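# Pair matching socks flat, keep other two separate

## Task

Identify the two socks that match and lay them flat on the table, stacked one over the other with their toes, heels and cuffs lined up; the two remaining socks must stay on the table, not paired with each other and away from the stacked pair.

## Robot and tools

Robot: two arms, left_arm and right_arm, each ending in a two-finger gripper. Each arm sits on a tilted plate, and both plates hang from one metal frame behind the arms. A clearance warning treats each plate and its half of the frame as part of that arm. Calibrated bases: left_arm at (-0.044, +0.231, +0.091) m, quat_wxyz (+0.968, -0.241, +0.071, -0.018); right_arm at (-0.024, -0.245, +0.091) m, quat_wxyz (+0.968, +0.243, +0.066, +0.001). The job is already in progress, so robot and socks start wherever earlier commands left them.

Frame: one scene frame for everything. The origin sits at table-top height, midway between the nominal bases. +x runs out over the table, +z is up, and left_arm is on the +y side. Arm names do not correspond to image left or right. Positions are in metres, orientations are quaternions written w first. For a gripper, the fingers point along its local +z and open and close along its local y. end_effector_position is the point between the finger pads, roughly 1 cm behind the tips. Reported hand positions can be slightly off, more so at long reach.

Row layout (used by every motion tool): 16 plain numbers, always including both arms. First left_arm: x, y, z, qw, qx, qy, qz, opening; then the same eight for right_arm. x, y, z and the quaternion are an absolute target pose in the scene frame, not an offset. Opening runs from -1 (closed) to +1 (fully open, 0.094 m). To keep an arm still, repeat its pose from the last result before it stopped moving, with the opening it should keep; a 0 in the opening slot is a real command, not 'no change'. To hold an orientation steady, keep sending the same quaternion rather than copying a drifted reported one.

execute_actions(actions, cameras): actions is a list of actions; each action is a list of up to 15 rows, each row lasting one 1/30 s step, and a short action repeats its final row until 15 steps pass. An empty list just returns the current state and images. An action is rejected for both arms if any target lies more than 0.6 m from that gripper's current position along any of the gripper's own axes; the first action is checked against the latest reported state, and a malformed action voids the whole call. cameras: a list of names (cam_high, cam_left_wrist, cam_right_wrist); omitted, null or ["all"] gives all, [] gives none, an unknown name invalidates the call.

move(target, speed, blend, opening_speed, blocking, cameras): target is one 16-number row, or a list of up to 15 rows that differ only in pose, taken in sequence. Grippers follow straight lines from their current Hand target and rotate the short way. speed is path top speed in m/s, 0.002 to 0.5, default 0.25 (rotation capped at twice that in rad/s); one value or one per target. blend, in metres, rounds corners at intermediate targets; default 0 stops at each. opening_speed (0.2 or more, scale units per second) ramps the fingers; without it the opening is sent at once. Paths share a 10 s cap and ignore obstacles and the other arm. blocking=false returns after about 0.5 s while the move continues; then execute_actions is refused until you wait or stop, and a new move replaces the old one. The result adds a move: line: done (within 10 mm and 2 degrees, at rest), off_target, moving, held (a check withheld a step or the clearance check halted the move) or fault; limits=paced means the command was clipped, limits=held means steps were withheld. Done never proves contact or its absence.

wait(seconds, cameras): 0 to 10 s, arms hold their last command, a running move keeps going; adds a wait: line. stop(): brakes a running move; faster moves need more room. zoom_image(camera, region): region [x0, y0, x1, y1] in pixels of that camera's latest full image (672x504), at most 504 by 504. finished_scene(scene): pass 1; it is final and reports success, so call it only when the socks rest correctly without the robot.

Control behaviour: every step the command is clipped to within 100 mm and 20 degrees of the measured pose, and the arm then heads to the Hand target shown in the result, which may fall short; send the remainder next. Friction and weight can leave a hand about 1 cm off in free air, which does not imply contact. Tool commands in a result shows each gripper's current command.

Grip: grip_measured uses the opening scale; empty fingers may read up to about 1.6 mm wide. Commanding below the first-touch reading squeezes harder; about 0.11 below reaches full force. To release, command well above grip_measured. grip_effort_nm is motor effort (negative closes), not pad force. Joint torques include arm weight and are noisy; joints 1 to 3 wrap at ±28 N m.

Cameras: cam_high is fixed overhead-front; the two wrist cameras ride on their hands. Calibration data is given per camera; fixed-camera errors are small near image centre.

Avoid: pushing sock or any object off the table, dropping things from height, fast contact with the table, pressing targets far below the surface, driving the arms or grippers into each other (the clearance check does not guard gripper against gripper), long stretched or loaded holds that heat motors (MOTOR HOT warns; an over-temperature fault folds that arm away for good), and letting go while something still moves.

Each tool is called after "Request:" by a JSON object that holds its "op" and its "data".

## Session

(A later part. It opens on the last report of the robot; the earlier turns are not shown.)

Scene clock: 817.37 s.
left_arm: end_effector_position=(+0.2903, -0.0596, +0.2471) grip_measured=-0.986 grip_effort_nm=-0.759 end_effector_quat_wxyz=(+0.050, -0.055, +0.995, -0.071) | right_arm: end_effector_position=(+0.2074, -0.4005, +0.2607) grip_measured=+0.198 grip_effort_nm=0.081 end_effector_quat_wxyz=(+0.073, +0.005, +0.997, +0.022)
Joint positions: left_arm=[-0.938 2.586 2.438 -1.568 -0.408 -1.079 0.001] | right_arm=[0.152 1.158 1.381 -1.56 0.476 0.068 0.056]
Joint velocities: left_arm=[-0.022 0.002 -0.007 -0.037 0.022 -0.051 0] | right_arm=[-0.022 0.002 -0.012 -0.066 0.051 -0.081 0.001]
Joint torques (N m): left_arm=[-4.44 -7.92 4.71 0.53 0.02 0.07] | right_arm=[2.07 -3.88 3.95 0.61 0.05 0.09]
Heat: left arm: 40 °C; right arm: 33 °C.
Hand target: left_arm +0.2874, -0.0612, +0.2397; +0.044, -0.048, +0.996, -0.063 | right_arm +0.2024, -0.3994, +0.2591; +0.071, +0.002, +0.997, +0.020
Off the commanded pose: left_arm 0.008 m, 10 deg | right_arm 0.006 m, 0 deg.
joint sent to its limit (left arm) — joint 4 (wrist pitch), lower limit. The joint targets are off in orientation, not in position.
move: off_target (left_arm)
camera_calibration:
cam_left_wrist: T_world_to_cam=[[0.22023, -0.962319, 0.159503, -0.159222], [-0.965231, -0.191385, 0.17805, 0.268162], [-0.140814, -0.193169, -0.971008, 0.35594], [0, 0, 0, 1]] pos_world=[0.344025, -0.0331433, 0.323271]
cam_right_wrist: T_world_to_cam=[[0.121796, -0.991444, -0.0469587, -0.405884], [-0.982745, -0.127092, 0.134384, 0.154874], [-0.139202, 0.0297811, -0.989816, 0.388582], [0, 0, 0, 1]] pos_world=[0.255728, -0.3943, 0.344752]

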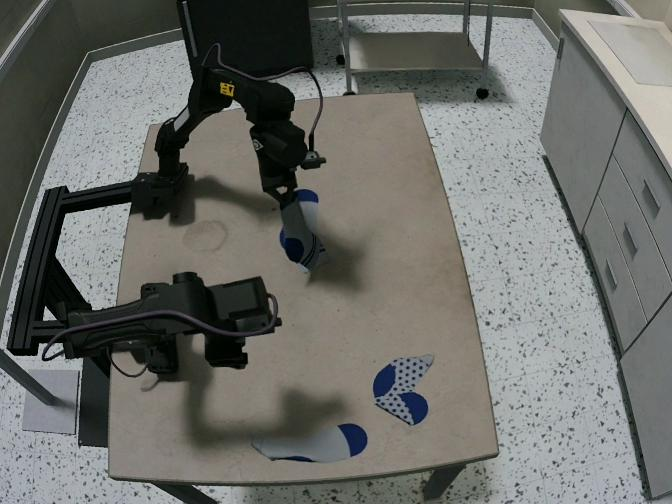

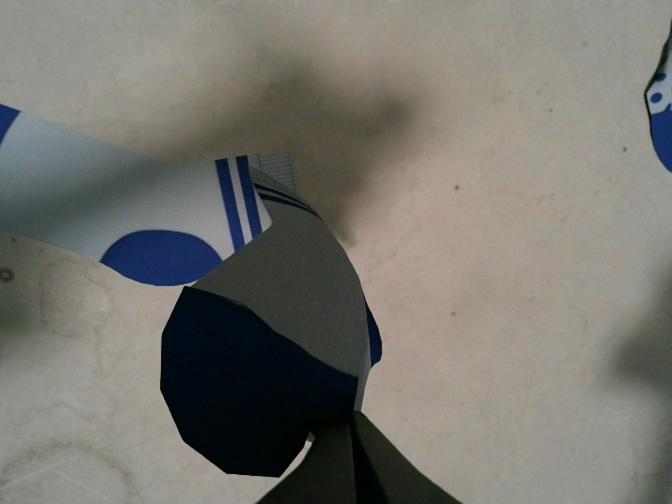

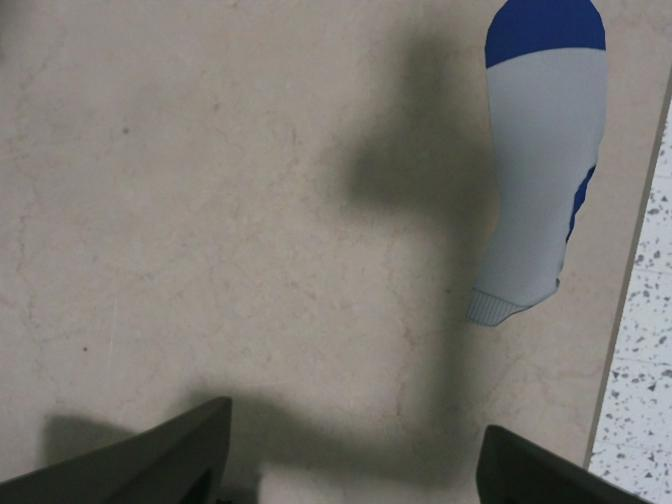

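Request:
{"op": "move", "data": {"target": [[0.281,-0.068,0.225,0,-0.048,0.999,0,-1,0.2022,-0.3994,0.2592,0.071,0.002,0.997,0.020,0.2],[0.283,-0.02,0.185,0,-0.048,0.999,0,-1,0.2022,-0.3994,0.2592,0.071,0.002,0.997,0.020,0.2],[0.285,0.06,0.115,0,-0.048,0.999,0,-1,0.2022,-0.3994,0.2592,0.071,0.002,0.997,0.020,0.2]], "speed": 0.06, "blend": 0.02}}

Request:
{"op": "zoom_image", "data": {"camera": "cam_high", "region": [250, 180, 350, 290]}}

Scene clock: 827.90 s.
left_arm: end_effector_position=(+0.2754, +0.0590, +0.1047) grip_measured=-0.986 grip_effort_nm=-0.759 end_effector_quat_wxyz=(-0.021, -0.041, +0.999, +0.009) | right_arm: end_effector_position=(+0.2074, -0.4005, +0.2607) grip_measured=+0.198 grip_effort_nm=0.090 end_effector_quat_wxyz=(+0.073, +0.005, +0.997, +0.022)
Joint positions: left_arm=[-0.668 2.277 1.549 -1.105 -0.447 -0.858 0.001] | right_arm=[0.152 1.158 1.381 -1.56 0.476 0.068 0.056]
Joint velocities: left_arm=[0.007 0.002 -0.012 -0.007 -0.022 -0.037 0] | right_arm=[-0.007 0.012 -0.012 -0.007 -0.051 -0.022 -0.001]
Joint torques (N m): left_arm=[-4.05 -10.89 4.51 0.27 -0.1 0.01] | right_arm=[2.09 -3.89 3.93 0.61 0.04 0.08]
Heat: left arm: 40 °C; right arm: 33 °C.
Hand target: left_arm +0.2835, +0.0615, +0.1163; -0.002, -0.048, +0.999, -0.003 | right_arm +0.2024, -0.3994, +0.2591; +0.071, +0.002, +0.997, +0.020
Off the commanded pose: left_arm 0.014 m, 3 deg | right_arm 0.006 m, 0 deg.
move: off_target (left_arm)
camera_calibration:
cam_left_wrist: T_world_to_cam=[[0.199563, -0.979609, -0.0232625, 0.00673837], [-0.936443, -0.197652, 0.289841, 0.282568], [-0.288528, -0.0360575, -0.956792, 0.268441], [0, 0, 0, 1]] pos_world=[0.340717, 0.0721305, 0.1751]
cam_right_wrist: T_world_to_cam=[[0.121796, -0.991444, -0.0469587, -0.405884], [-0.982745, -0.127092, 0.134384, 0.154874], [-0.139202, 0.0297811, -0.989816, 0.388582], [0, 0, 0, 1]] pos_world=[0.255728, -0.3943, 0.344752]

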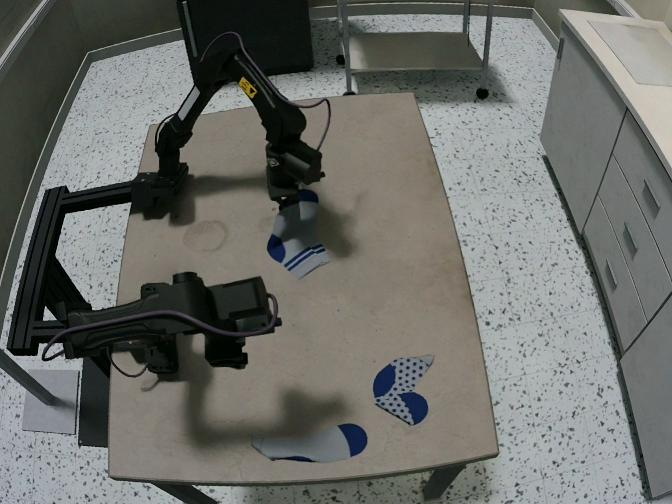

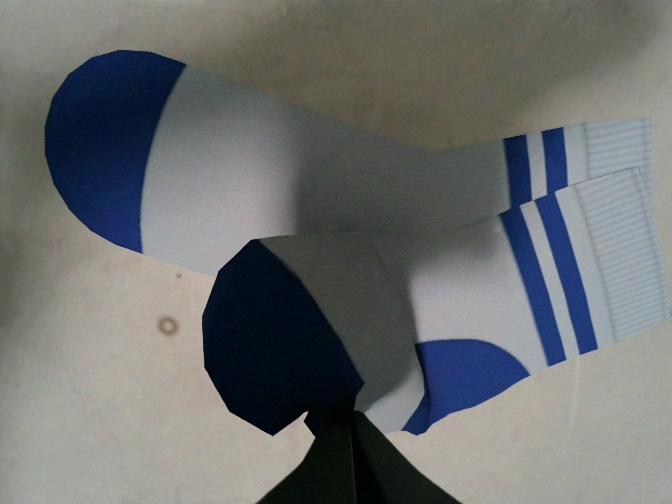

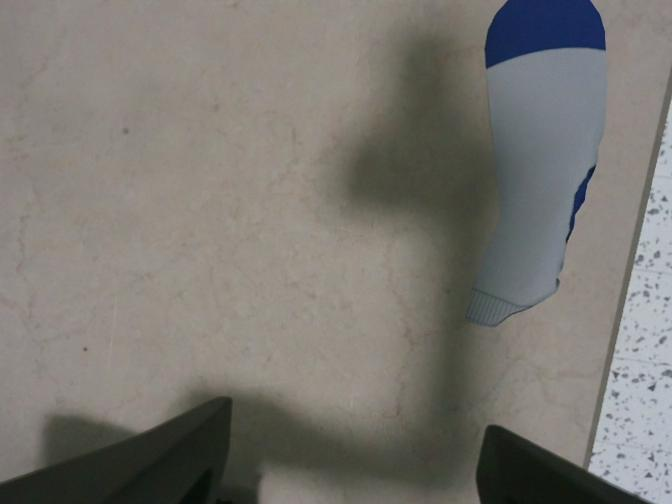

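Scaled by 4.582.

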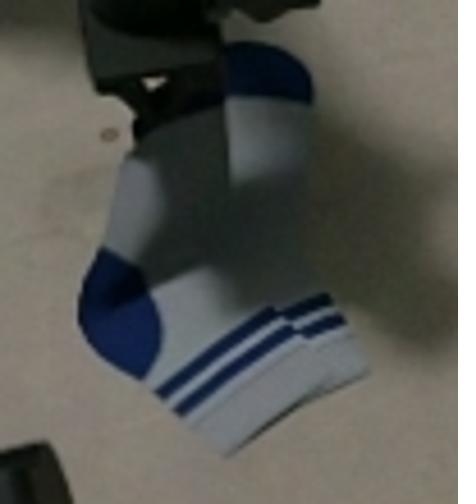

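Request:
{"op": "move", "data": {"target": [[0.283,-0.02,0.185,0,-0.048,0.999,0,-1,0.2022,-0.3994,0.2592,0.071,0.002,0.997,0.020,0.2],[0.295,-0.045,0.27,0,0.031,0.9995,0,-1,0.2022,-0.3994,0.2592,0.071,0.002,0.997,0.020,0.2]], "speed": 0.12, "blend": 0.02}}

Request:
{"op": "move", "data": {"target": [[0.300,-0.049,0.24,0,0.031,0.9995,0,-1,0.2022,-0.3994,0.2592,0.071,0.002,0.997,0.020,0.2]], "speed": 0.1}}

Request:
{"op": "zoom_image", "data": {"camera": "cam_high", "region": [250, 180, 350, 290]}}

Scene clock: 842.87 s.
left_arm: end_effector_position=(+0.2999, -0.0457, +0.2488) grip_measured=-0.986 grip_effort_nm=-0.755 end_effector_quat_wxyz=(+0.059, +0.023, +0.996, -0.066) | right_arm: end_effector_position=(+0.2074, -0.4005, +0.2607) grip_measured=+0.198 grip_effort_nm=0.090 end_effector_quat_wxyz=(+0.073, +0.005, +0.997, +0.022)
Joint positions: left_arm=[-0.913 2.548 2.4 -1.555 -0.42 -0.892 0.001] | right_arm=[0.152 1.158 1.381 -1.56 0.476 0.068 0.056]
Joint velocities: left_arm=[0.007 -0.017 0.002 -0.022 0.081 0.037 -0.001] | right_arm=[-0.017 -0.002 0.017 0.007 -0.095 -0.007 0.001]
Joint torques (N m): left_arm=[-6 -10.66 7.54 0.43 -0.01 0.08] | right_arm=[2.07 -3.88 3.95 0.61 0.04 0.08]
Heat: left arm: 42 °C; right arm: 33 °C.
Hand target: left_arm +0.2964, -0.0467, +0.2677; +0.073, +0.031, +0.994, -0.079 | right_arm +0.2024, -0.3994, +0.2591; +0.071, +0.002, +0.997, +0.020
Off the commanded pose: left_arm 0.022 m, 10 deg | right_arm 0.006 m, 0 deg.
joint sent to its limit (left arm) — joint 4 (wrist pitch), lower limit. The joint targets are off in orientation, not in position.
move: off_target (left_arm)
camera_calibration:
cam_left_wrist: T_world_to_cam=[[0.0642343, -0.987536, 0.143689, -0.0986644], [-0.988298, -0.0429892, 0.146353, 0.301394], [-0.138351, -0.151408, -0.978741, 0.364714], [0, 0, 0, 1]] pos_world=[0.354663, -0.0292573, 0.327027]
cam_right_wrist: T_world_to_cam=[[0.121796, -0.991444, -0.0469587, -0.405884], [-0.982745, -0.127092, 0.134384, 0.154874], [-0.139202, 0.0297811, -0.989816, 0.388582], [0, 0, 0, 1]] pos_world=[0.255728, -0.3943, 0.344752]

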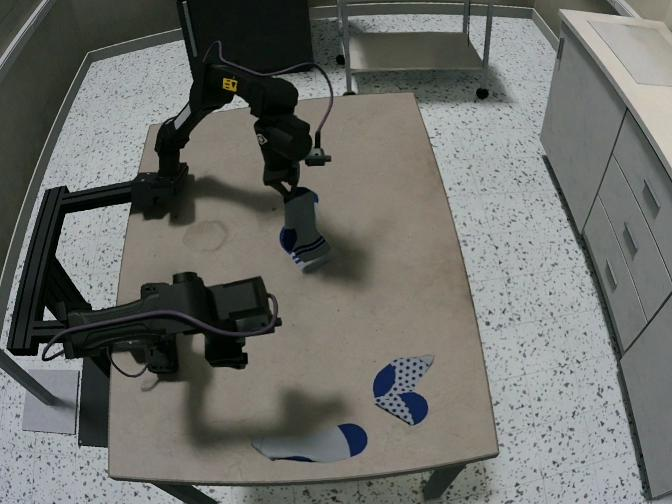

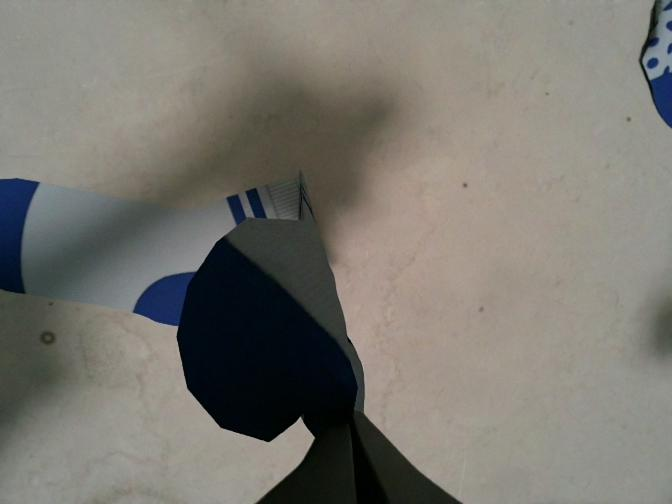

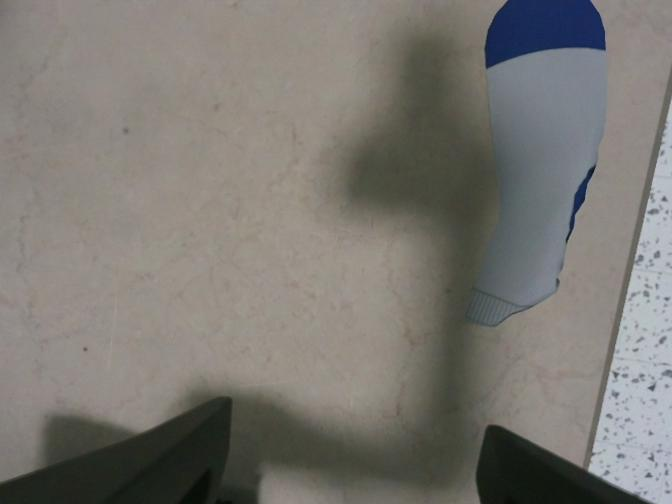

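Scene clock: 844.30 s.
left_arm: end_effector_position=(+0.2988, -0.0479, +0.2389) grip_measured=-0.986 grip_effort_nm=-0.759 end_effector_quat_wxyz=(+0.052, +0.027, +0.997, -0.057) | right_arm: end_effector_position=(+0.2074, -0.4005, +0.2607) grip_measured=+0.198 grip_effort_nm=0.085 end_effector_quat_wxyz=(+0.073, +0.005, +0.997, +0.022)
Joint positions: left_arm=[-0.908 2.57 2.4 -1.556 -0.418 -0.888 0.001] | right_arm=[0.152 1.158 1.381 -1.56 0.476 0.068 0.056]
Joint velocities: left_arm=[-0.017 -0.012 0.012 0.037 -0.095 -0.022 0] | right_arm=[-0.017 0.002 -0.007 0.037 -0.007 -0.022 0]
Joint torques (N m): left_arm=[-4.14 -8.09 7.77 0.38 0.01 0.07] | right_arm=[2.09 -3.88 3.93 0.61 0.05 0.08]
Heat: left arm: 42 °C; right arm: 33 °C.
Hand target: left_arm +0.2996, -0.0486, +0.2395; +0.051, +0.031, +0.997, -0.057 | right_arm +0.2024, -0.3994, +0.2591; +0.071, +0.002, +0.997, +0.020
Off the commanded pose: left_arm 0.002 m, 9 deg | right_arm 0.006 m, 0 deg.
joint sent to its limit (left arm) — joint 4 (wrist pitch), lower limit. The joint targets are off in orientation, not in position.
move: off_target (left_arm)
camera_calibration:
cam_left_wrist: T_world_to_cam=[[0.0579838, -0.990419, 0.125331, -0.0931897], [-0.986354, -0.0374579, 0.160323, 0.297955], [-0.154092, -0.132917, -0.979075, 0.360189], [0, 0, 0, 1]] pos_world=[0.354795, -0.0332608, 0.316563]
cam_right_wrist: T_world_to_cam=[[0.121796, -0.991444, -0.0469587, -0.405884], [-0.982745, -0.127092, 0.134384, 0.154874], [-0.139202, 0.0297811, -0.989816, 0.388582], [0, 0, 0, 1]] pos_world=[0.255728, -0.3943, 0.344752]

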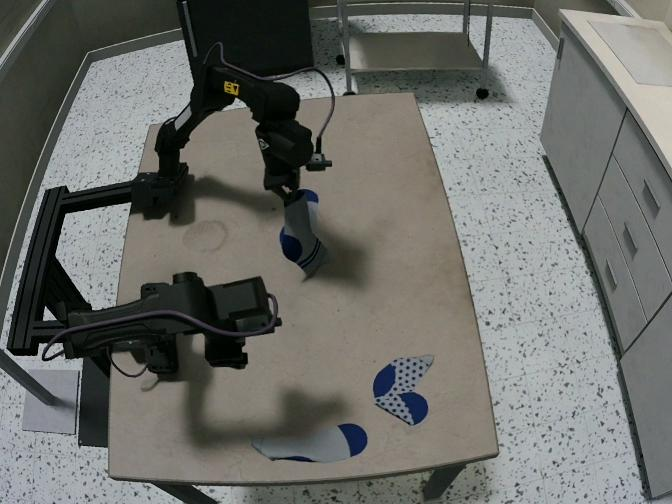

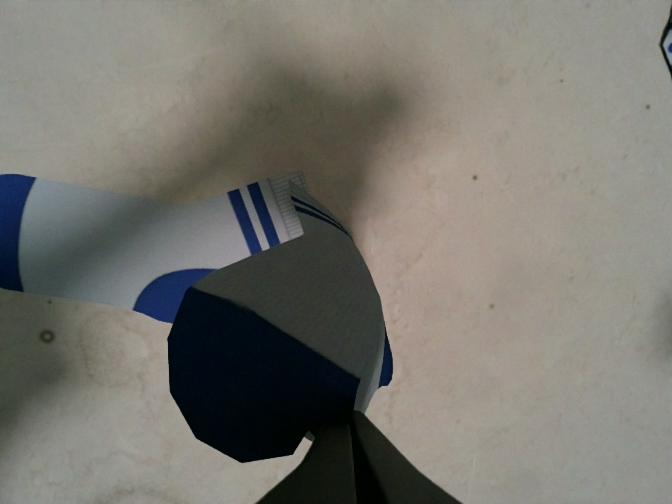

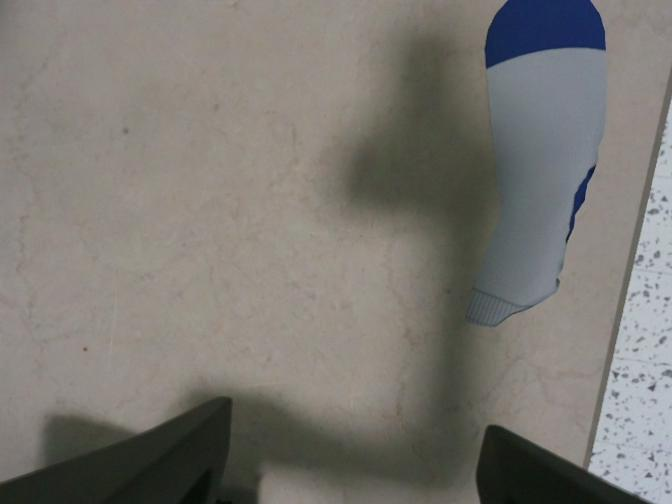

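Scaled by 4.582.

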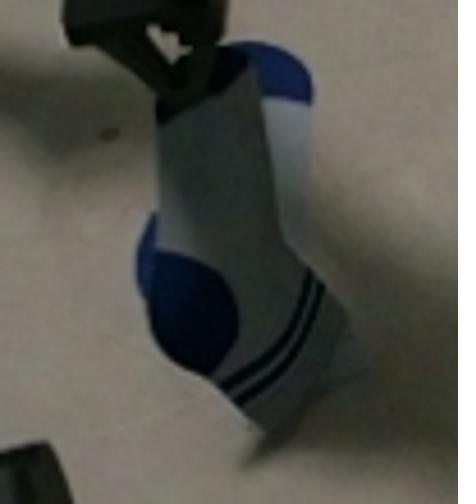

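Request:
{"op": "move", "data": {"target": [[0.300,-0.049,0.225,0,0.031,0.9995,0,-1,0.2022,-0.3994,0.2592,0.071,0.002,0.997,0.020,0.2],[0.300,-0.005,0.183,0,0.031,0.9995,0,-1,0.2022,-0.3994,0.2592,0.071,0.002,0.997,0.020,0.2],[0.299,0.065,0.118,0,0.031,0.9995,0,-1,0.2022,-0.3994,0.2592,0.071,0.002,0.997,0.020,0.2]], "speed": 0.06, "blend": 0.02}}

Request:
{"op": "zoom_image", "data": {"camera": "cam_high", "region": [250, 180, 350, 290]}}

Scene clock: 854.03 s.
left_arm: end_effector_position=(+0.2893, +0.0634, +0.1069) grip_measured=-0.986 grip_effort_nm=-0.755 end_effector_quat_wxyz=(-0.023, +0.039, +0.999, +0.008) | right_arm: end_effector_position=(+0.2074, -0.4005, +0.2607) grip_measured=+0.198 grip_effort_nm=0.085 end_effector_quat_wxyz=(+0.073, +0.005, +0.997, +0.022)
Joint positions: left_arm=[-0.642 2.295 1.607 -1.135 -0.453 -0.672 0.001] | right_arm=[0.152 1.158 1.381 -1.56 0.476 0.068 0.056]
Joint velocities: left_arm=[0.007 -0.002 0.017 -0.066 -0.051 0.007 0] | right_arm=[0.007 -0.002 -0.012 -0.051 -0.037 -0.066 0]
Joint torques (N m): left_arm=[-4.44 -11.23 4.46 0.37 -0.12 0.04] | right_arm=[2.09 -3.88 3.93 0.61 0.05 0.08]
Heat: left arm: 42 °C; right arm: 33 °C.
Hand target: left_arm +0.2975, +0.0661, +0.1191; -0.001, +0.031, +1.000, -0.003 | right_arm +0.2024, -0.3994, +0.2591; +0.071, +0.002, +0.997, +0.020
Off the commanded pose: left_arm 0.015 m, 3 deg | right_arm 0.006 m, 0 deg.
move: off_target (left_arm)
camera_calibration:
cam_left_wrist: T_world_to_cam=[[0.0421008, -0.998963, -0.0173484, 0.0544645], [-0.954587, -0.0453444, 0.294462, 0.29092], [-0.294943, 0.0041635, -0.955506, 0.273809], [0, 0, 0, 1]] pos_world=[0.356174, 0.0664596, 0.176906]
cam_right_wrist: T_world_to_cam=[[0.121796, -0.991444, -0.0469587, -0.405884], [-0.982745, -0.127092, 0.134384, 0.154874], [-0.139202, 0.0297811, -0.989816, 0.388582], [0, 0, 0, 1]] pos_world=[0.255728, -0.3943, 0.344752]

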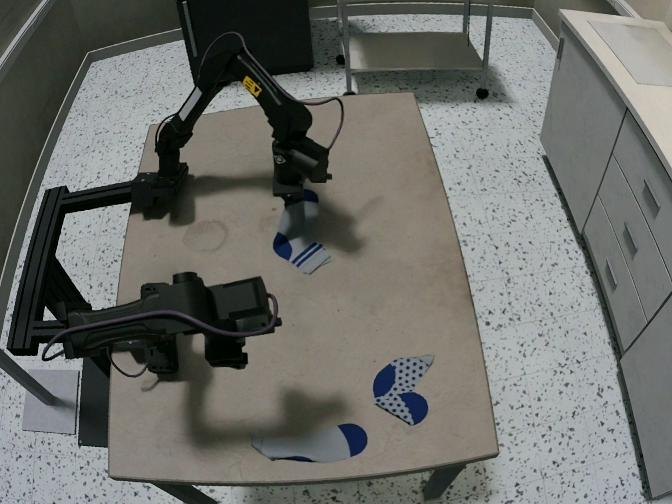

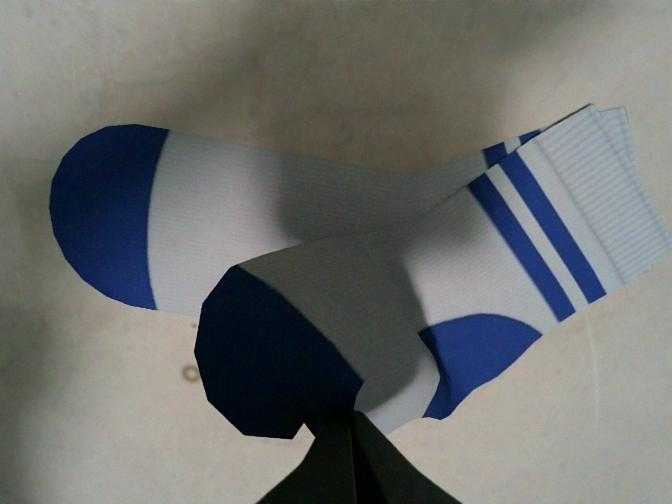

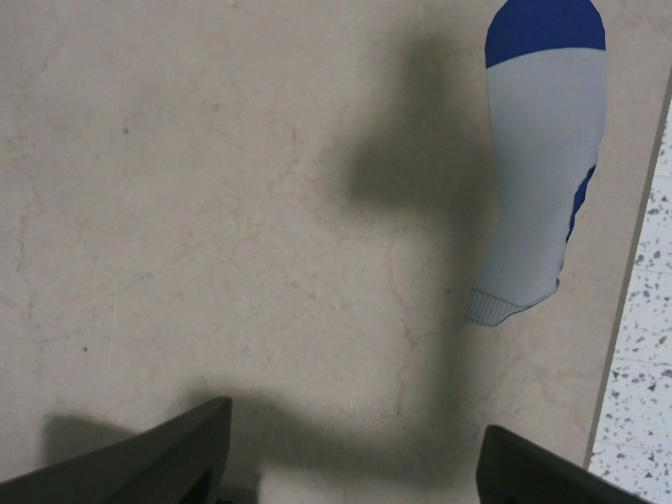

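Scaled by 4.582.

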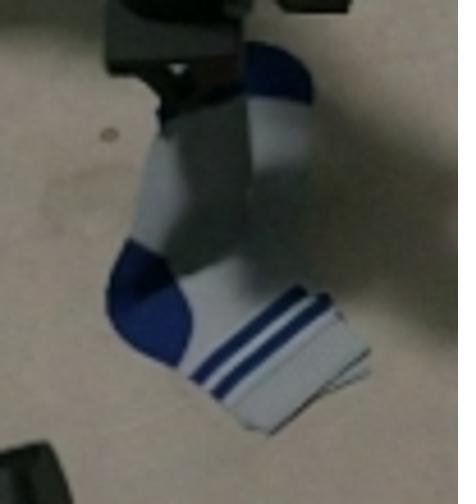

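Request:
{"op": "move", "data": {"target": [[0.299,0.0,0.20,0,0.031,0.9995,0,-1,0.2022,-0.3994,0.2592,0.071,0.002,0.997,0.020,0.2],[0.31,-0.02,0.27,0,0.031,0.9995,0,-1,0.2022,-0.3994,0.2592,0.071,0.002,0.997,0.020,0.2],[0.43,-0.02,0.27,0,0.031,0.9995,0,-1,0.2022,-0.3994,0.2592,0.071,0.002,0.997,0.020,0.2]], "speed": 0.15, "blend": 0.02, "cameras": []}}

Request:
{"op": "move", "data": {"target": [[0.435,-0.04,0.22,0,0.031,0.9995,0,-1,0.2022,-0.3994,0.2592,0.071,0.002,0.997,0.020,0.2],[0.435,0.06,0.12,0,0.031,0.9995,0,-1,0.2022,-0.3994,0.2592,0.071,0.002,0.997,0.020,0.2],[0.435,0.175,0.02,0,0.031,0.9995,0,-1,0.2022,-0.3994,0.2592,0.071,0.002,0.997,0.020,0.2]], "speed": 0.07, "blend": 0.02}}

Request:
{"op": "zoom_image", "data": {"camera": "cam_high", "region": [250, 150, 410, 310]}}

Scene clock: 883.17 s.
left_arm: end_effector_position=(+0.4285, -0.0168, +0.2664) grip_measured=-0.986 grip_effort_nm=-0.750 end_effector_quat_wxyz=(+0.177, +0.029, +0.977, -0.118) | right_arm: end_effector_position=(+0.2074, -0.4005, +0.2607) grip_measured=+0.198 grip_effort_nm=0.090 end_effector_quat_wxyz=(+0.073, +0.005, +0.997, +0.022)
Joint positions: left_arm=[-0.732 2.69 2.829 -1.474 -0.492 -0.544 0.001] | right_arm=[0.152 1.158 1.381 -1.56 0.476 0.068 0.056]
Joint velocities: left_arm=[0.002 0.007 0.002 0.022 -0.007 0.007 0.001] | right_arm=[-0.007 0.007 0.012 -0.051 -0.022 -0.125 0.001]
Joint torques (N m): left_arm=[-5.57 -8.32 7.12 1.18 -0.07 0.08] | right_arm=[2.09 -3.88 3.95 0.61 0.04 0.08]
Heat: left arm: 42 °C; right arm: 33 °C.
Hand target: left_arm +0.4319, -0.0242, +0.2674; +0.190, +0.030, +0.974, -0.121 | right_arm +0.2024, -0.3994, +0.2591; +0.071, +0.002, +0.997, +0.020
Off the commanded pose: left_arm 0.005 m, 25 deg; orientation clipped | right_arm 0.006 m, 0 deg.
elbow stopped short (left arm): the move would have taken joint 3 (elbow) straighter than the controller allows.
move: off_target (left_arm); limits=paced
No camera images: "cameras" was empty.

Scene clock: 891.20 s.
left_arm: end_effector_position=(+0.4219, +0.1682, +0.0115) grip_measured=-0.986 grip_effort_nm=-0.755 end_effector_quat_wxyz=(-0.025, +0.041, +0.999, -0.005) | right_arm: end_effector_position=(+0.2074, -0.4005, +0.2607) grip_measured=+0.198 grip_effort_nm=0.085 end_effector_quat_wxyz=(+0.073, +0.005, +0.997, +0.022)
Joint positions: left_arm=[-0.216 2.515 1.965 -1.045 -0.487 -0.188 0.001] | right_arm=[0.152 1.158 1.381 -1.56 0.476 0.068 0.056]
Joint velocities: left_arm=[0.007 0.012 0.002 -0.007 -0.037 -0.007 0] | right_arm=[0.012 0.012 0.027 -0.051 -0.051 -0.037 0]
Joint torques (N m): left_arm=[-4.79 -12.81 3.81 0.53 -0.08 0.02] | right_arm=[2.09 -3.88 3.95 0.61 0.04 0.08]
Heat: left arm: 43 °C; right arm: 33 °C.
Hand target: left_arm +0.4327, +0.1757, +0.0217; -0.001, +0.029, +1.000, -0.006 | right_arm +0.2024, -0.3994, +0.2591; +0.071, +0.002, +0.997, +0.020
Off the commanded pose: left_arm 0.017 m, 3 deg | right_arm 0.006 m, 0 deg.
elbow stopped short (left arm): the move would have taken joint 3 (elbow) straighter than the controller allows.
move: off_target (left_arm); limits=paced
camera_calibration:
cam_left_wrist: T_world_to_cam=[[0.0378156, -0.999249, 0.00841653, 0.153562], [-0.953221, -0.0335434, 0.300407, 0.447711], [-0.299899, -0.0193829, -0.953774, 0.227402], [0, 0, 0, 1]] pos_world=[0.489158, 0.172873, 0.0811025]
cam_right_wrist: T_world_to_cam=[[0.121796, -0.991444, -0.0469587, -0.405884], [-0.982745, -0.127092, 0.134384, 0.154874], [-0.139202, 0.0297811, -0.989816, 0.388582], [0, 0, 0, 1]] pos_world=[0.255728, -0.3943, 0.344752]

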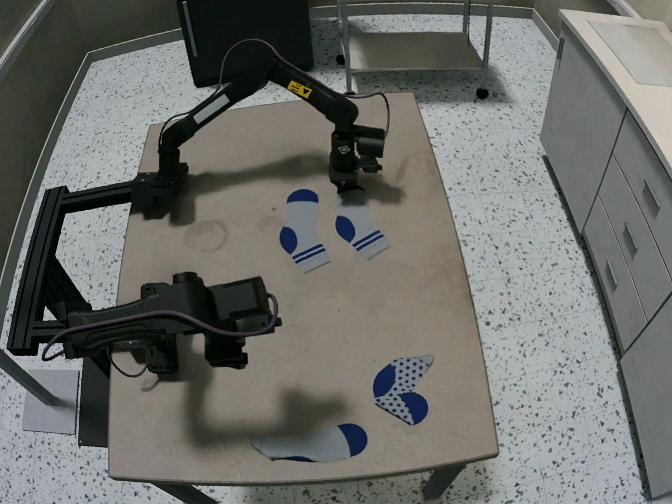

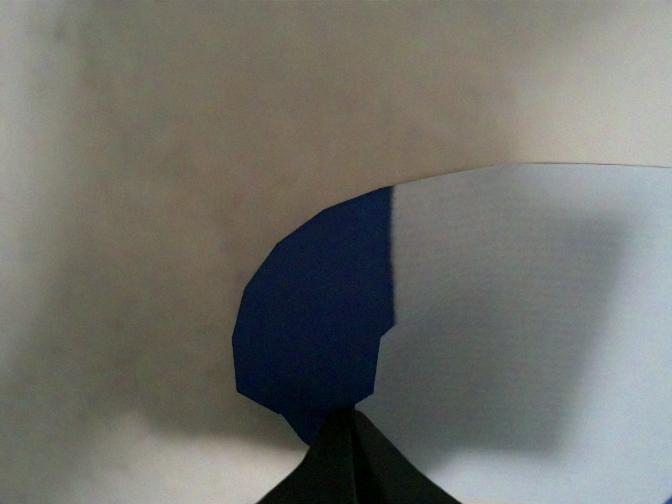

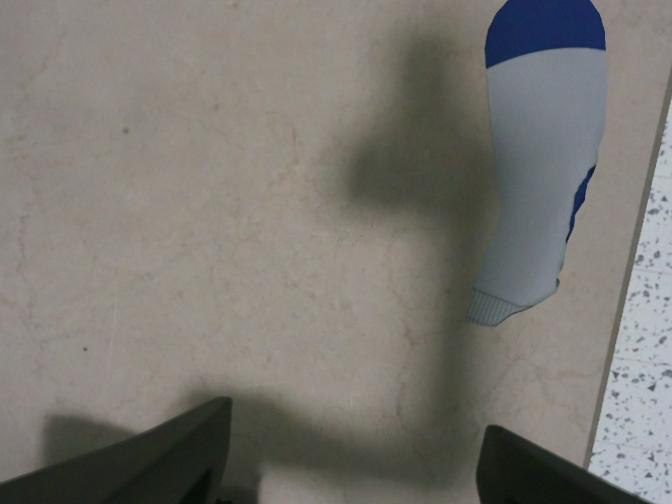

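Scaled by 3.150.

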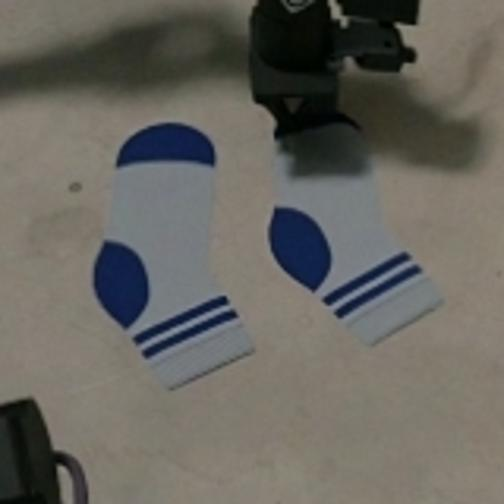

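Request:
{"op": "move", "data": {"target": [0.425,0.170,0.012,0,0.031,0.9995,0,-0.5,0.2022,-0.3994,0.2592,0.071,0.002,0.997,0.020,0.2], "opening_speed": 0.8, "cameras": []}}

Request:
{"op": "move", "data": {"target": [[0.425,0.170,0.05,0,0.031,0.9995,0,-0.3,0.2022,-0.3994,0.2592,0.071,0.002,0.997,0.020,0.2],[0.33,0.10,0.26,0,0,1,0,-0.3,0.2022,-0.3994,0.2592,0.071,0.002,0.997,0.020,0.2]], "speed": 0.2}}

Scene clock: 895.60 s.
left_arm: end_effector_position=(+0.4219, +0.1721, +0.0099) grip_measured=-0.502 grip_effort_nm=0.100 end_effector_quat_wxyz=(-0.011, +0.036, +0.999, +0.005) | right_arm: end_effector_position=(+0.2074, -0.4005, +0.2607) grip_measured=+0.198 grip_effort_nm=0.085 end_effector_quat_wxyz=(+0.073, +0.005, +0.997, +0.022)
Joint positions: left_arm=[-0.216 2.49 1.908 -0.99 -0.513 -0.187 0.023] | right_arm=[0.152 1.158 1.381 -1.56 0.476 0.068 0.056]
Joint velocities: left_arm=[0.012 -0.017 -0.007 0.022 0.007 0.007 -0.001] | right_arm=[-0.012 -0.007 0.007 -0.066 -0.007 -0.051 0]
Joint torques (N m): left_arm=[-5.27 -10.77 3.29 0.54 0.04 -0.02] | right_arm=[2.09 -3.88 3.93 0.61 0.05 0.09]
Heat: left arm: 44 °C; right arm: 33 °C.
Hand target: left_arm +0.4249, +0.1700, +0.0119; +0.000, +0.031, +1.000, +0.000 | right_arm +0.2024, -0.3994, +0.2591; +0.071, +0.002, +0.997, +0.020
Off the commanded pose: left_arm 0.004 m, 2 deg | right_arm 0.006 m, 0 deg.
move: done
No camera images: "cameras" was empty.

Scene clock: 897.80 s.
left_arm: end_effector_position=(+0.3359, +0.0992, +0.2491) grip_measured=-0.302 grip_effort_nm=0.095 end_effector_quat_wxyz=(+0.043, +0.000, +0.999, -0.026) | right_arm: end_effector_position=(+0.2074, -0.4005, +0.2607) grip_measured=+0.198 grip_effort_nm=0.090 end_effector_quat_wxyz=(+0.073, +0.005, +0.997, +0.022)
Joint positions: left_arm=[-0.686 2.213 2.084 -1.555 -0.482 -0.723 0.033] | right_arm=[0.152 1.158 1.381 -1.56 0.476 0.068 0.056]
Joint velocities: left_arm=[-0.002 0.002 -0.007 0.066 0.037 -0.051 0] | right_arm=[-0.007 -0.012 -0.002 -0.051 -0.022 -0.051 -0.001]
Joint torques (N m): left_arm=[-4.93 -8.87 5.48 0.28 0 -0.09] | right_arm=[2.07 -3.88 3.93 0.61 0.04 0.08]
Heat: left arm: 45 °C; right arm: 33 °C.
Hand target: left_arm +0.3323, +0.1013, +0.2594; +0.050, +0.001, +0.998, -0.030 | right_arm +0.2024, -0.3994, +0.2591; +0.071, +0.002, +0.997, +0.020
Off the commanded pose: left_arm 0.012 m, 6 deg | right_arm 0.006 m, 0 deg.
joint sent to its limit (left arm) — joint 4 (wrist pitch), lower limit. The joint targets are off in orientation, not in position.
move: off_target (left_arm)
camera_calibration:
cam_left_wrist: T_world_to_cam=[[0.115583, -0.991267, 0.0634851, 0.0451568], [-0.979424, -0.103091, 0.173498, 0.339375], [-0.165438, -0.0822322, -0.982786, 0.395176], [0, 0, 0, 1]] pos_world=[0.392549, 0.112245, 0.326626]
cam_right_wrist: T_world_to_cam=[[0.121796, -0.991444, -0.0469587, -0.405884], [-0.982745, -0.127092, 0.134384, 0.154874], [-0.139202, 0.0297811, -0.989816, 0.388582], [0, 0, 0, 1]] pos_world=[0.255728, -0.3943, 0.344752]

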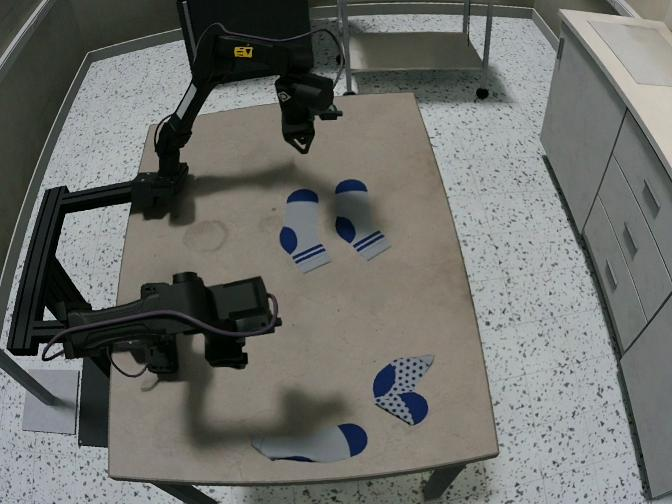

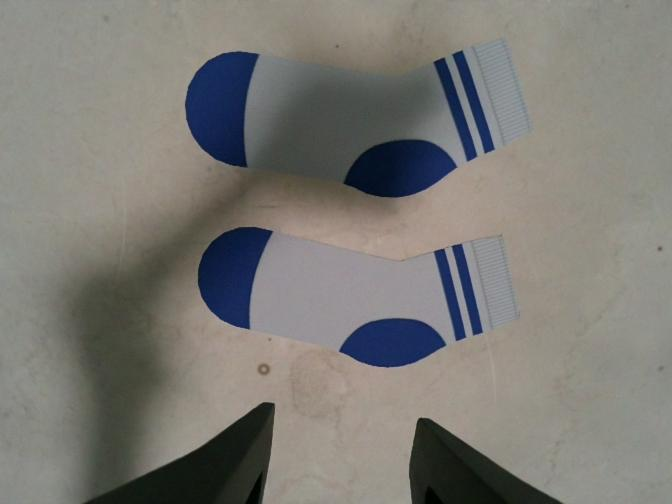

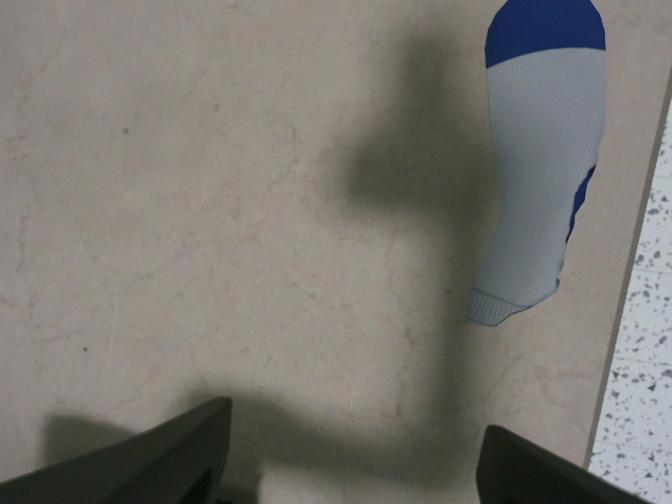

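Request:
{"op": "move", "data": {"target": [[0.424,0.181,0.06,0,0.031,0.9995,0,0,0.2022,-0.3994,0.2592,0.071,0.002,0.997,0.020,0.2],[0.424,0.181,0.003,0,0.031,0.9995,0,0,0.2022,-0.3994,0.2592,0.071,0.002,0.997,0.020,0.2]], "speed": [0.2,0.06], "cameras": ["cam_left_wrist"]}}

Scene clock: 920.20 s.
left_arm: end_effector_position=(+0.4206, +0.1836, +0.0100) grip_measured=-0.002 grip_effort_nm=0.100 end_effector_quat_wxyz=(-0.003, +0.029, +1.000, -0.008) | right_arm: end_effector_position=(+0.2074, -0.4005, +0.2607) grip_measured=+0.198 grip_effort_nm=0.095 end_effector_quat_wxyz=(+0.073, +0.005, +0.997, +0.022)
Joint positions: left_arm=[-0.188 2.434 1.834 -0.931 -0.491 -0.157 0.047] | right_arm=[0.152 1.158 1.381 -1.56 0.476 0.068 0.056]
Joint velocities: left_arm=[-0.002 -0.007 -0.012 -0.007 0.007 -0.037 0] | right_arm=[-0.012 -0.007 -0.017 -0.051 -0.007 -0.081 0.001]
Joint torques (N m): left_arm=[-5.11 -8.64 4.12 0.5 -0.02 0.03] | right_arm=[2.07 -3.88 3.93 0.61 0.05 0.08]
Heat: left arm: 43 °C; right arm: 33 °C.
Hand target: left_arm +0.4214, +0.1797, +0.0030; +0.000, +0.031, +1.000, -0.007 | right_arm +0.2024, -0.3994, +0.2591; +0.071, +0.002, +0.997, +0.020
Off the commanded pose: left_arm 0.008 m, 1 deg | right_arm 0.006 m, 0 deg.
move: done
camera_calibration:
cam_left_wrist: T_world_to_cam=[[0.0617085, -0.99795, 0.0169385, 0.158596], [-0.964294, -0.0552311, 0.259011, 0.456449], [-0.257544, -0.0323168, -0.965726, 0.210513], [0, 0, 0, 1]] pos_world=[0.484581, 0.190284, 0.0823867]
Images, in order (width x height): cam_left_wrist 672x504.

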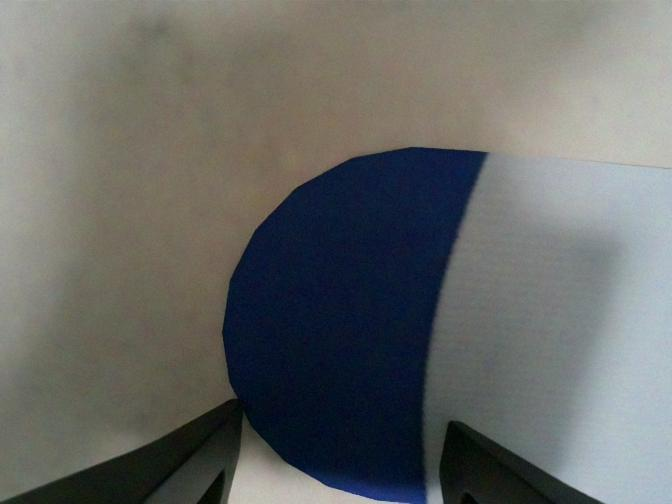

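Request:
{"op": "move", "data": {"target": [0.424,0.181,0.002,0,0.031,0.9995,0,-1,0.2022,-0.3994,0.2592,0.071,0.002,0.997,0.020,0.2], "opening_speed": 0.8, "cameras": ["cam_left_wrist"]}}

Scene clock: 923.67 s.
left_arm: end_effector_position=(+0.4215, +0.1836, +0.0097) grip_measured=-0.993 grip_effort_nm=-0.408 end_effector_quat_wxyz=(-0.001, +0.028, +1.000, -0.007) | right_arm: end_effector_position=(+0.2074, -0.4005, +0.2607) grip_measured=+0.198 grip_effort_nm=0.095 end_effector_quat_wxyz=(+0.073, +0.005, +0.997, +0.022)
Joint positions: left_arm=[-0.188 2.435 1.834 -0.926 -0.493 -0.156 0] | right_arm=[0.152 1.158 1.381 -1.56 0.476 0.068 0.056]
Joint velocities: left_arm=[0.007 -0.012 -0.002 -0.007 -0.007 0.007 -0.001] | right_arm=[-0.012 -0.007 0.007 0.022 -0.037 0.022 0]
Joint torques (N m): left_arm=[-4.97 -7.72 6.16 0.4 -0.15 0.05] | right_arm=[2.07 -3.88 3.93 0.61 0.05 0.09]
Heat: left arm: 43 °C; right arm: 33 °C.
Hand target: left_arm +0.4236, +0.1810, +0.0020; +0.000, +0.031, +1.000, +0.000 | right_arm +0.2024, -0.3994, +0.2591; +0.071, +0.002, +0.997, +0.020
Off the commanded pose: left_arm 0.008 m, 1 deg | right_arm 0.006 m, 0 deg.
move: done
camera_calibration:
cam_left_wrist: T_world_to_cam=[[0.0627326, -0.997902, 0.0160136, 0.15809], [-0.965179, -0.0565769, 0.255401, 0.45808], [-0.253959, -0.0314779, -0.966703, 0.208807], [0, 0, 0, 1]] pos_world=[0.48524, 0.190248, 0.0823291]
Images, in order (width x height): cam_left_wrist 672x504.

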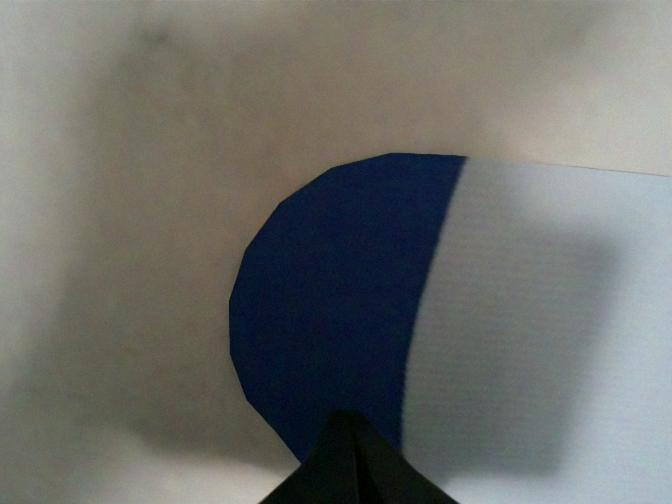

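Request:
{"op": "move", "data": {"target": [[0.424,0.15,0.10,0,0.031,0.9995,0,-1,0.2022,-0.3994,0.2592,0.071,0.002,0.997,0.020,0.2],[0.42,0.04,0.28,0,0.031,0.9995,0,-1,0.2022,-0.3994,0.2592,0.071,0.002,0.997,0.020,0.2],[0.30,-0.05,0.275,0,0.0645,0.998,0,-1,0.2022,-0.3994,0.2592,0.071,0.002,0.997,0.020,0.2]], "speed": 0.15, "blend": 0.02, "cameras": ["cam_high"]}}

Request:
{"op": "zoom_image", "data": {"camera": "cam_high", "region": [250, 160, 360, 290]}}

Scene clock: 934.93 s.
left_arm: end_effector_position=(+0.3057, -0.0507, +0.2604) grip_measured=-0.993 grip_effort_nm=-0.408 end_effector_quat_wxyz=(+0.083, +0.065, +0.992, -0.072) | right_arm: end_effector_position=(+0.2074, -0.4005, +0.2607) grip_measured=+0.198 grip_effort_nm=0.085 end_effector_quat_wxyz=(+0.073, +0.005, +0.997, +0.022)
Joint positions: left_arm=[-0.924 2.56 2.456 -1.56 -0.438 -0.8 0] | right_arm=[0.152 1.158 1.381 -1.56 0.476 0.068 0.056]
Joint velocities: left_arm=[0.012 -0.007 -0.012 -0.051 -0.051 -0.022 -0.001] | right_arm=[-0.007 0.002 -0.002 -0.051 0.051 -0.007 0.001]
Joint torques (N m): left_arm=[-5.39 -11.15 4.62 0.55 -0.02 -0.07] | right_arm=[2.07 -3.89 3.93 0.61 0.04 0.08]
Heat: left arm: 43 °C; right arm: 33 °C.
Hand target: left_arm +0.3013, -0.0477, +0.2732; +0.088, +0.066, +0.991, -0.079 | right_arm +0.2024, -0.3994, +0.2591; +0.071, +0.002, +0.997, +0.020
Off the commanded pose: left_arm 0.016 m, 13 deg | right_arm 0.006 m, 0 deg.
joint sent to its limit (left arm) — joint 4 (wrist pitch), lower limit. The joint targets are off in orientation, not in position.
move: off_target (left_arm)
Images, in order (width x height): cam_high 672x504.

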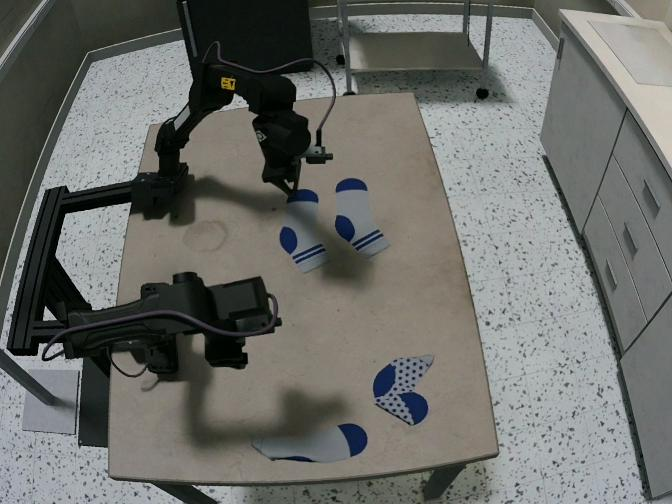

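Scaled by 3.877.

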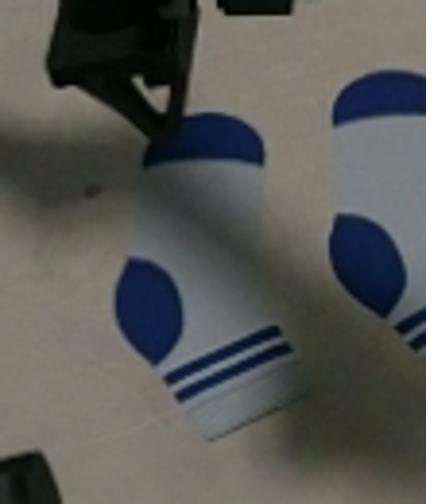

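Request:
{"op": "move", "data": {"target": [[0.40,0.10,0.20,0,0.031,0.9995,0,0.1,0.2022,-0.3994,0.2592,0.071,0.002,0.997,0.020,0.2],[0.424,0.184,0.05,0,0.031,0.9995,0,0.1,0.2022,-0.3994,0.2592,0.071,0.002,0.997,0.020,0.2],[0.424,0.184,-0.002,0,0.031,0.9995,0,0.1,0.2022,-0.3994,0.2592,0.071,0.002,0.997,0.020,0.2]], "speed": [0.2,0.2,0.05], "cameras": ["cam_left_wrist"]}}

Request:
{"op": "move", "data": {"target": [0.424,0.184,-0.004,0,0.031,0.9995,0,-1,0.2022,-0.3994,0.2592,0.071,0.002,0.997,0.020,0.2], "opening_speed": 0.8, "cameras": ["cam_left_wrist"]}}

Scene clock: 941.43 s.
left_arm: end_effector_position=(+0.4148, +0.1797, +0.0085) grip_measured=+0.098 grip_effort_nm=0.100 end_effector_quat_wxyz=(-0.017, +0.047, +0.999, -0.007) | right_arm: end_effector_position=(+0.2074, -0.4005, +0.2607) grip_measured=+0.198 grip_effort_nm=0.085 end_effector_quat_wxyz=(+0.073, +0.005, +0.997, +0.022)
Joint positions: left_arm=[-0.195 2.452 1.853 -0.968 -0.487 -0.144 0.052] | right_arm=[0.152 1.158 1.381 -1.56 0.476 0.068 0.056]
Joint velocities: left_arm=[-0.002 -0.007 -0.017 0.081 0.007 0.022 0.001] | right_arm=[0.012 -0.002 0.002 0.037 -0.037 0.037 0]
Joint torques (N m): left_arm=[-3.79 -9.48 2.96 0.99 0 0.02] | right_arm=[2.07 -3.88 3.93 0.61 0.05 0.08]
Heat: left arm: 44 °C; right arm: 33 °C.
Hand target: left_arm +0.4223, +0.1819, -0.0003; -0.002, +0.031, +0.999, -0.009 | right_arm +0.2024, -0.3994, +0.2591; +0.071, +0.002, +0.997, +0.020
Off the commanded pose: left_arm 0.015 m, 3 deg | right_arm 0.006 m, 0 deg.
move: off_target (left_arm)
camera_calibration:
cam_left_wrist: T_world_to_cam=[[0.0258776, -0.999575, 0.0133955, 0.170264], [-0.957856, -0.0209583, 0.286484, 0.441978], [-0.286082, -0.0202445, -0.957991, 0.217113], [0, 0, 0, 1]] pos_world=[0.481057, 0.183851, 0.0790916]
Images, in order (width x height): cam_left_wrist 672x504.

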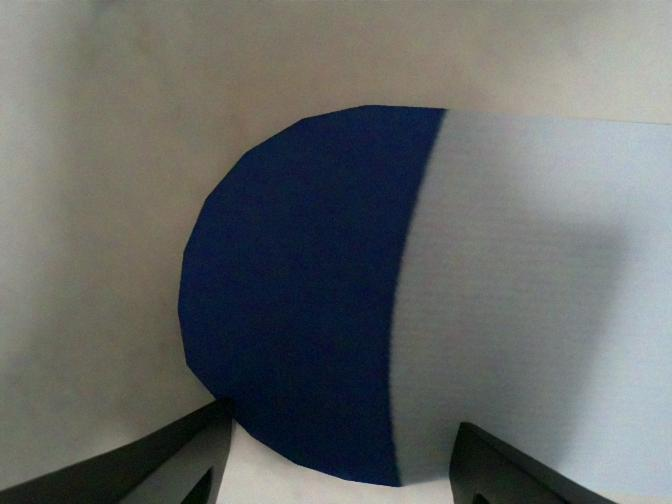

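Scene clock: 943.03 s.
left_arm: end_effector_position=(+0.4242, +0.1763, +0.0086) grip_measured=-0.984 grip_effort_nm=-0.867 end_effector_quat_wxyz=(+0.001, +0.037, +0.999, -0.014) | right_arm: end_effector_position=(+0.2074, -0.4005, +0.2607) grip_measured=+0.198 grip_effort_nm=0.090 end_effector_quat_wxyz=(+0.073, +0.005, +0.997, +0.022)
Joint positions: left_arm=[-0.195 2.451 1.853 -0.924 -0.48 -0.143 0.001] | right_arm=[0.152 1.158 1.381 -1.56 0.476 0.068 0.056]
Joint velocities: left_arm=[0.012 0.002 -0.007 0.037 -0.007 -0.037 -0.001] | right_arm=[0.017 0.012 0.002 -0.051 -0.007 -0.081 0]
Joint torques (N m): left_arm=[-3.66 -8.91 3.37 0.62 -0.25 0.04] | right_arm=[2.09 -3.88 3.95 0.61 0.04 0.08]
Heat: left arm: 44 °C; right arm: 33 °C.
Hand target: left_arm +0.4235, +0.1838, -0.0038; +0.000, +0.031, +1.000, +0.000 | right_arm +0.2024, -0.3994, +0.2591; +0.071, +0.002, +0.997, +0.020
Off the commanded pose: left_arm 0.015 m, 2 deg | right_arm 0.006 m, 0 deg.
move: off_target (left_arm)
camera_calibration:
cam_left_wrist: T_world_to_cam=[[0.0457118, -0.9985, 0.0301389, 0.157838], [-0.96691, -0.0366449, 0.252473, 0.457844], [-0.25099, -0.0406826, -0.967134, 0.208588], [0, 0, 0, 1]] pos_world=[0.487833, 0.182864, 0.0813818]
Images, in order (width x height): cam_left_wrist 672x504.

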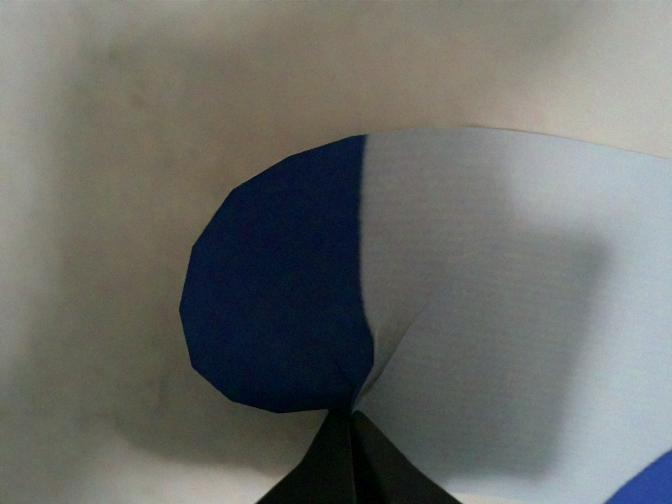

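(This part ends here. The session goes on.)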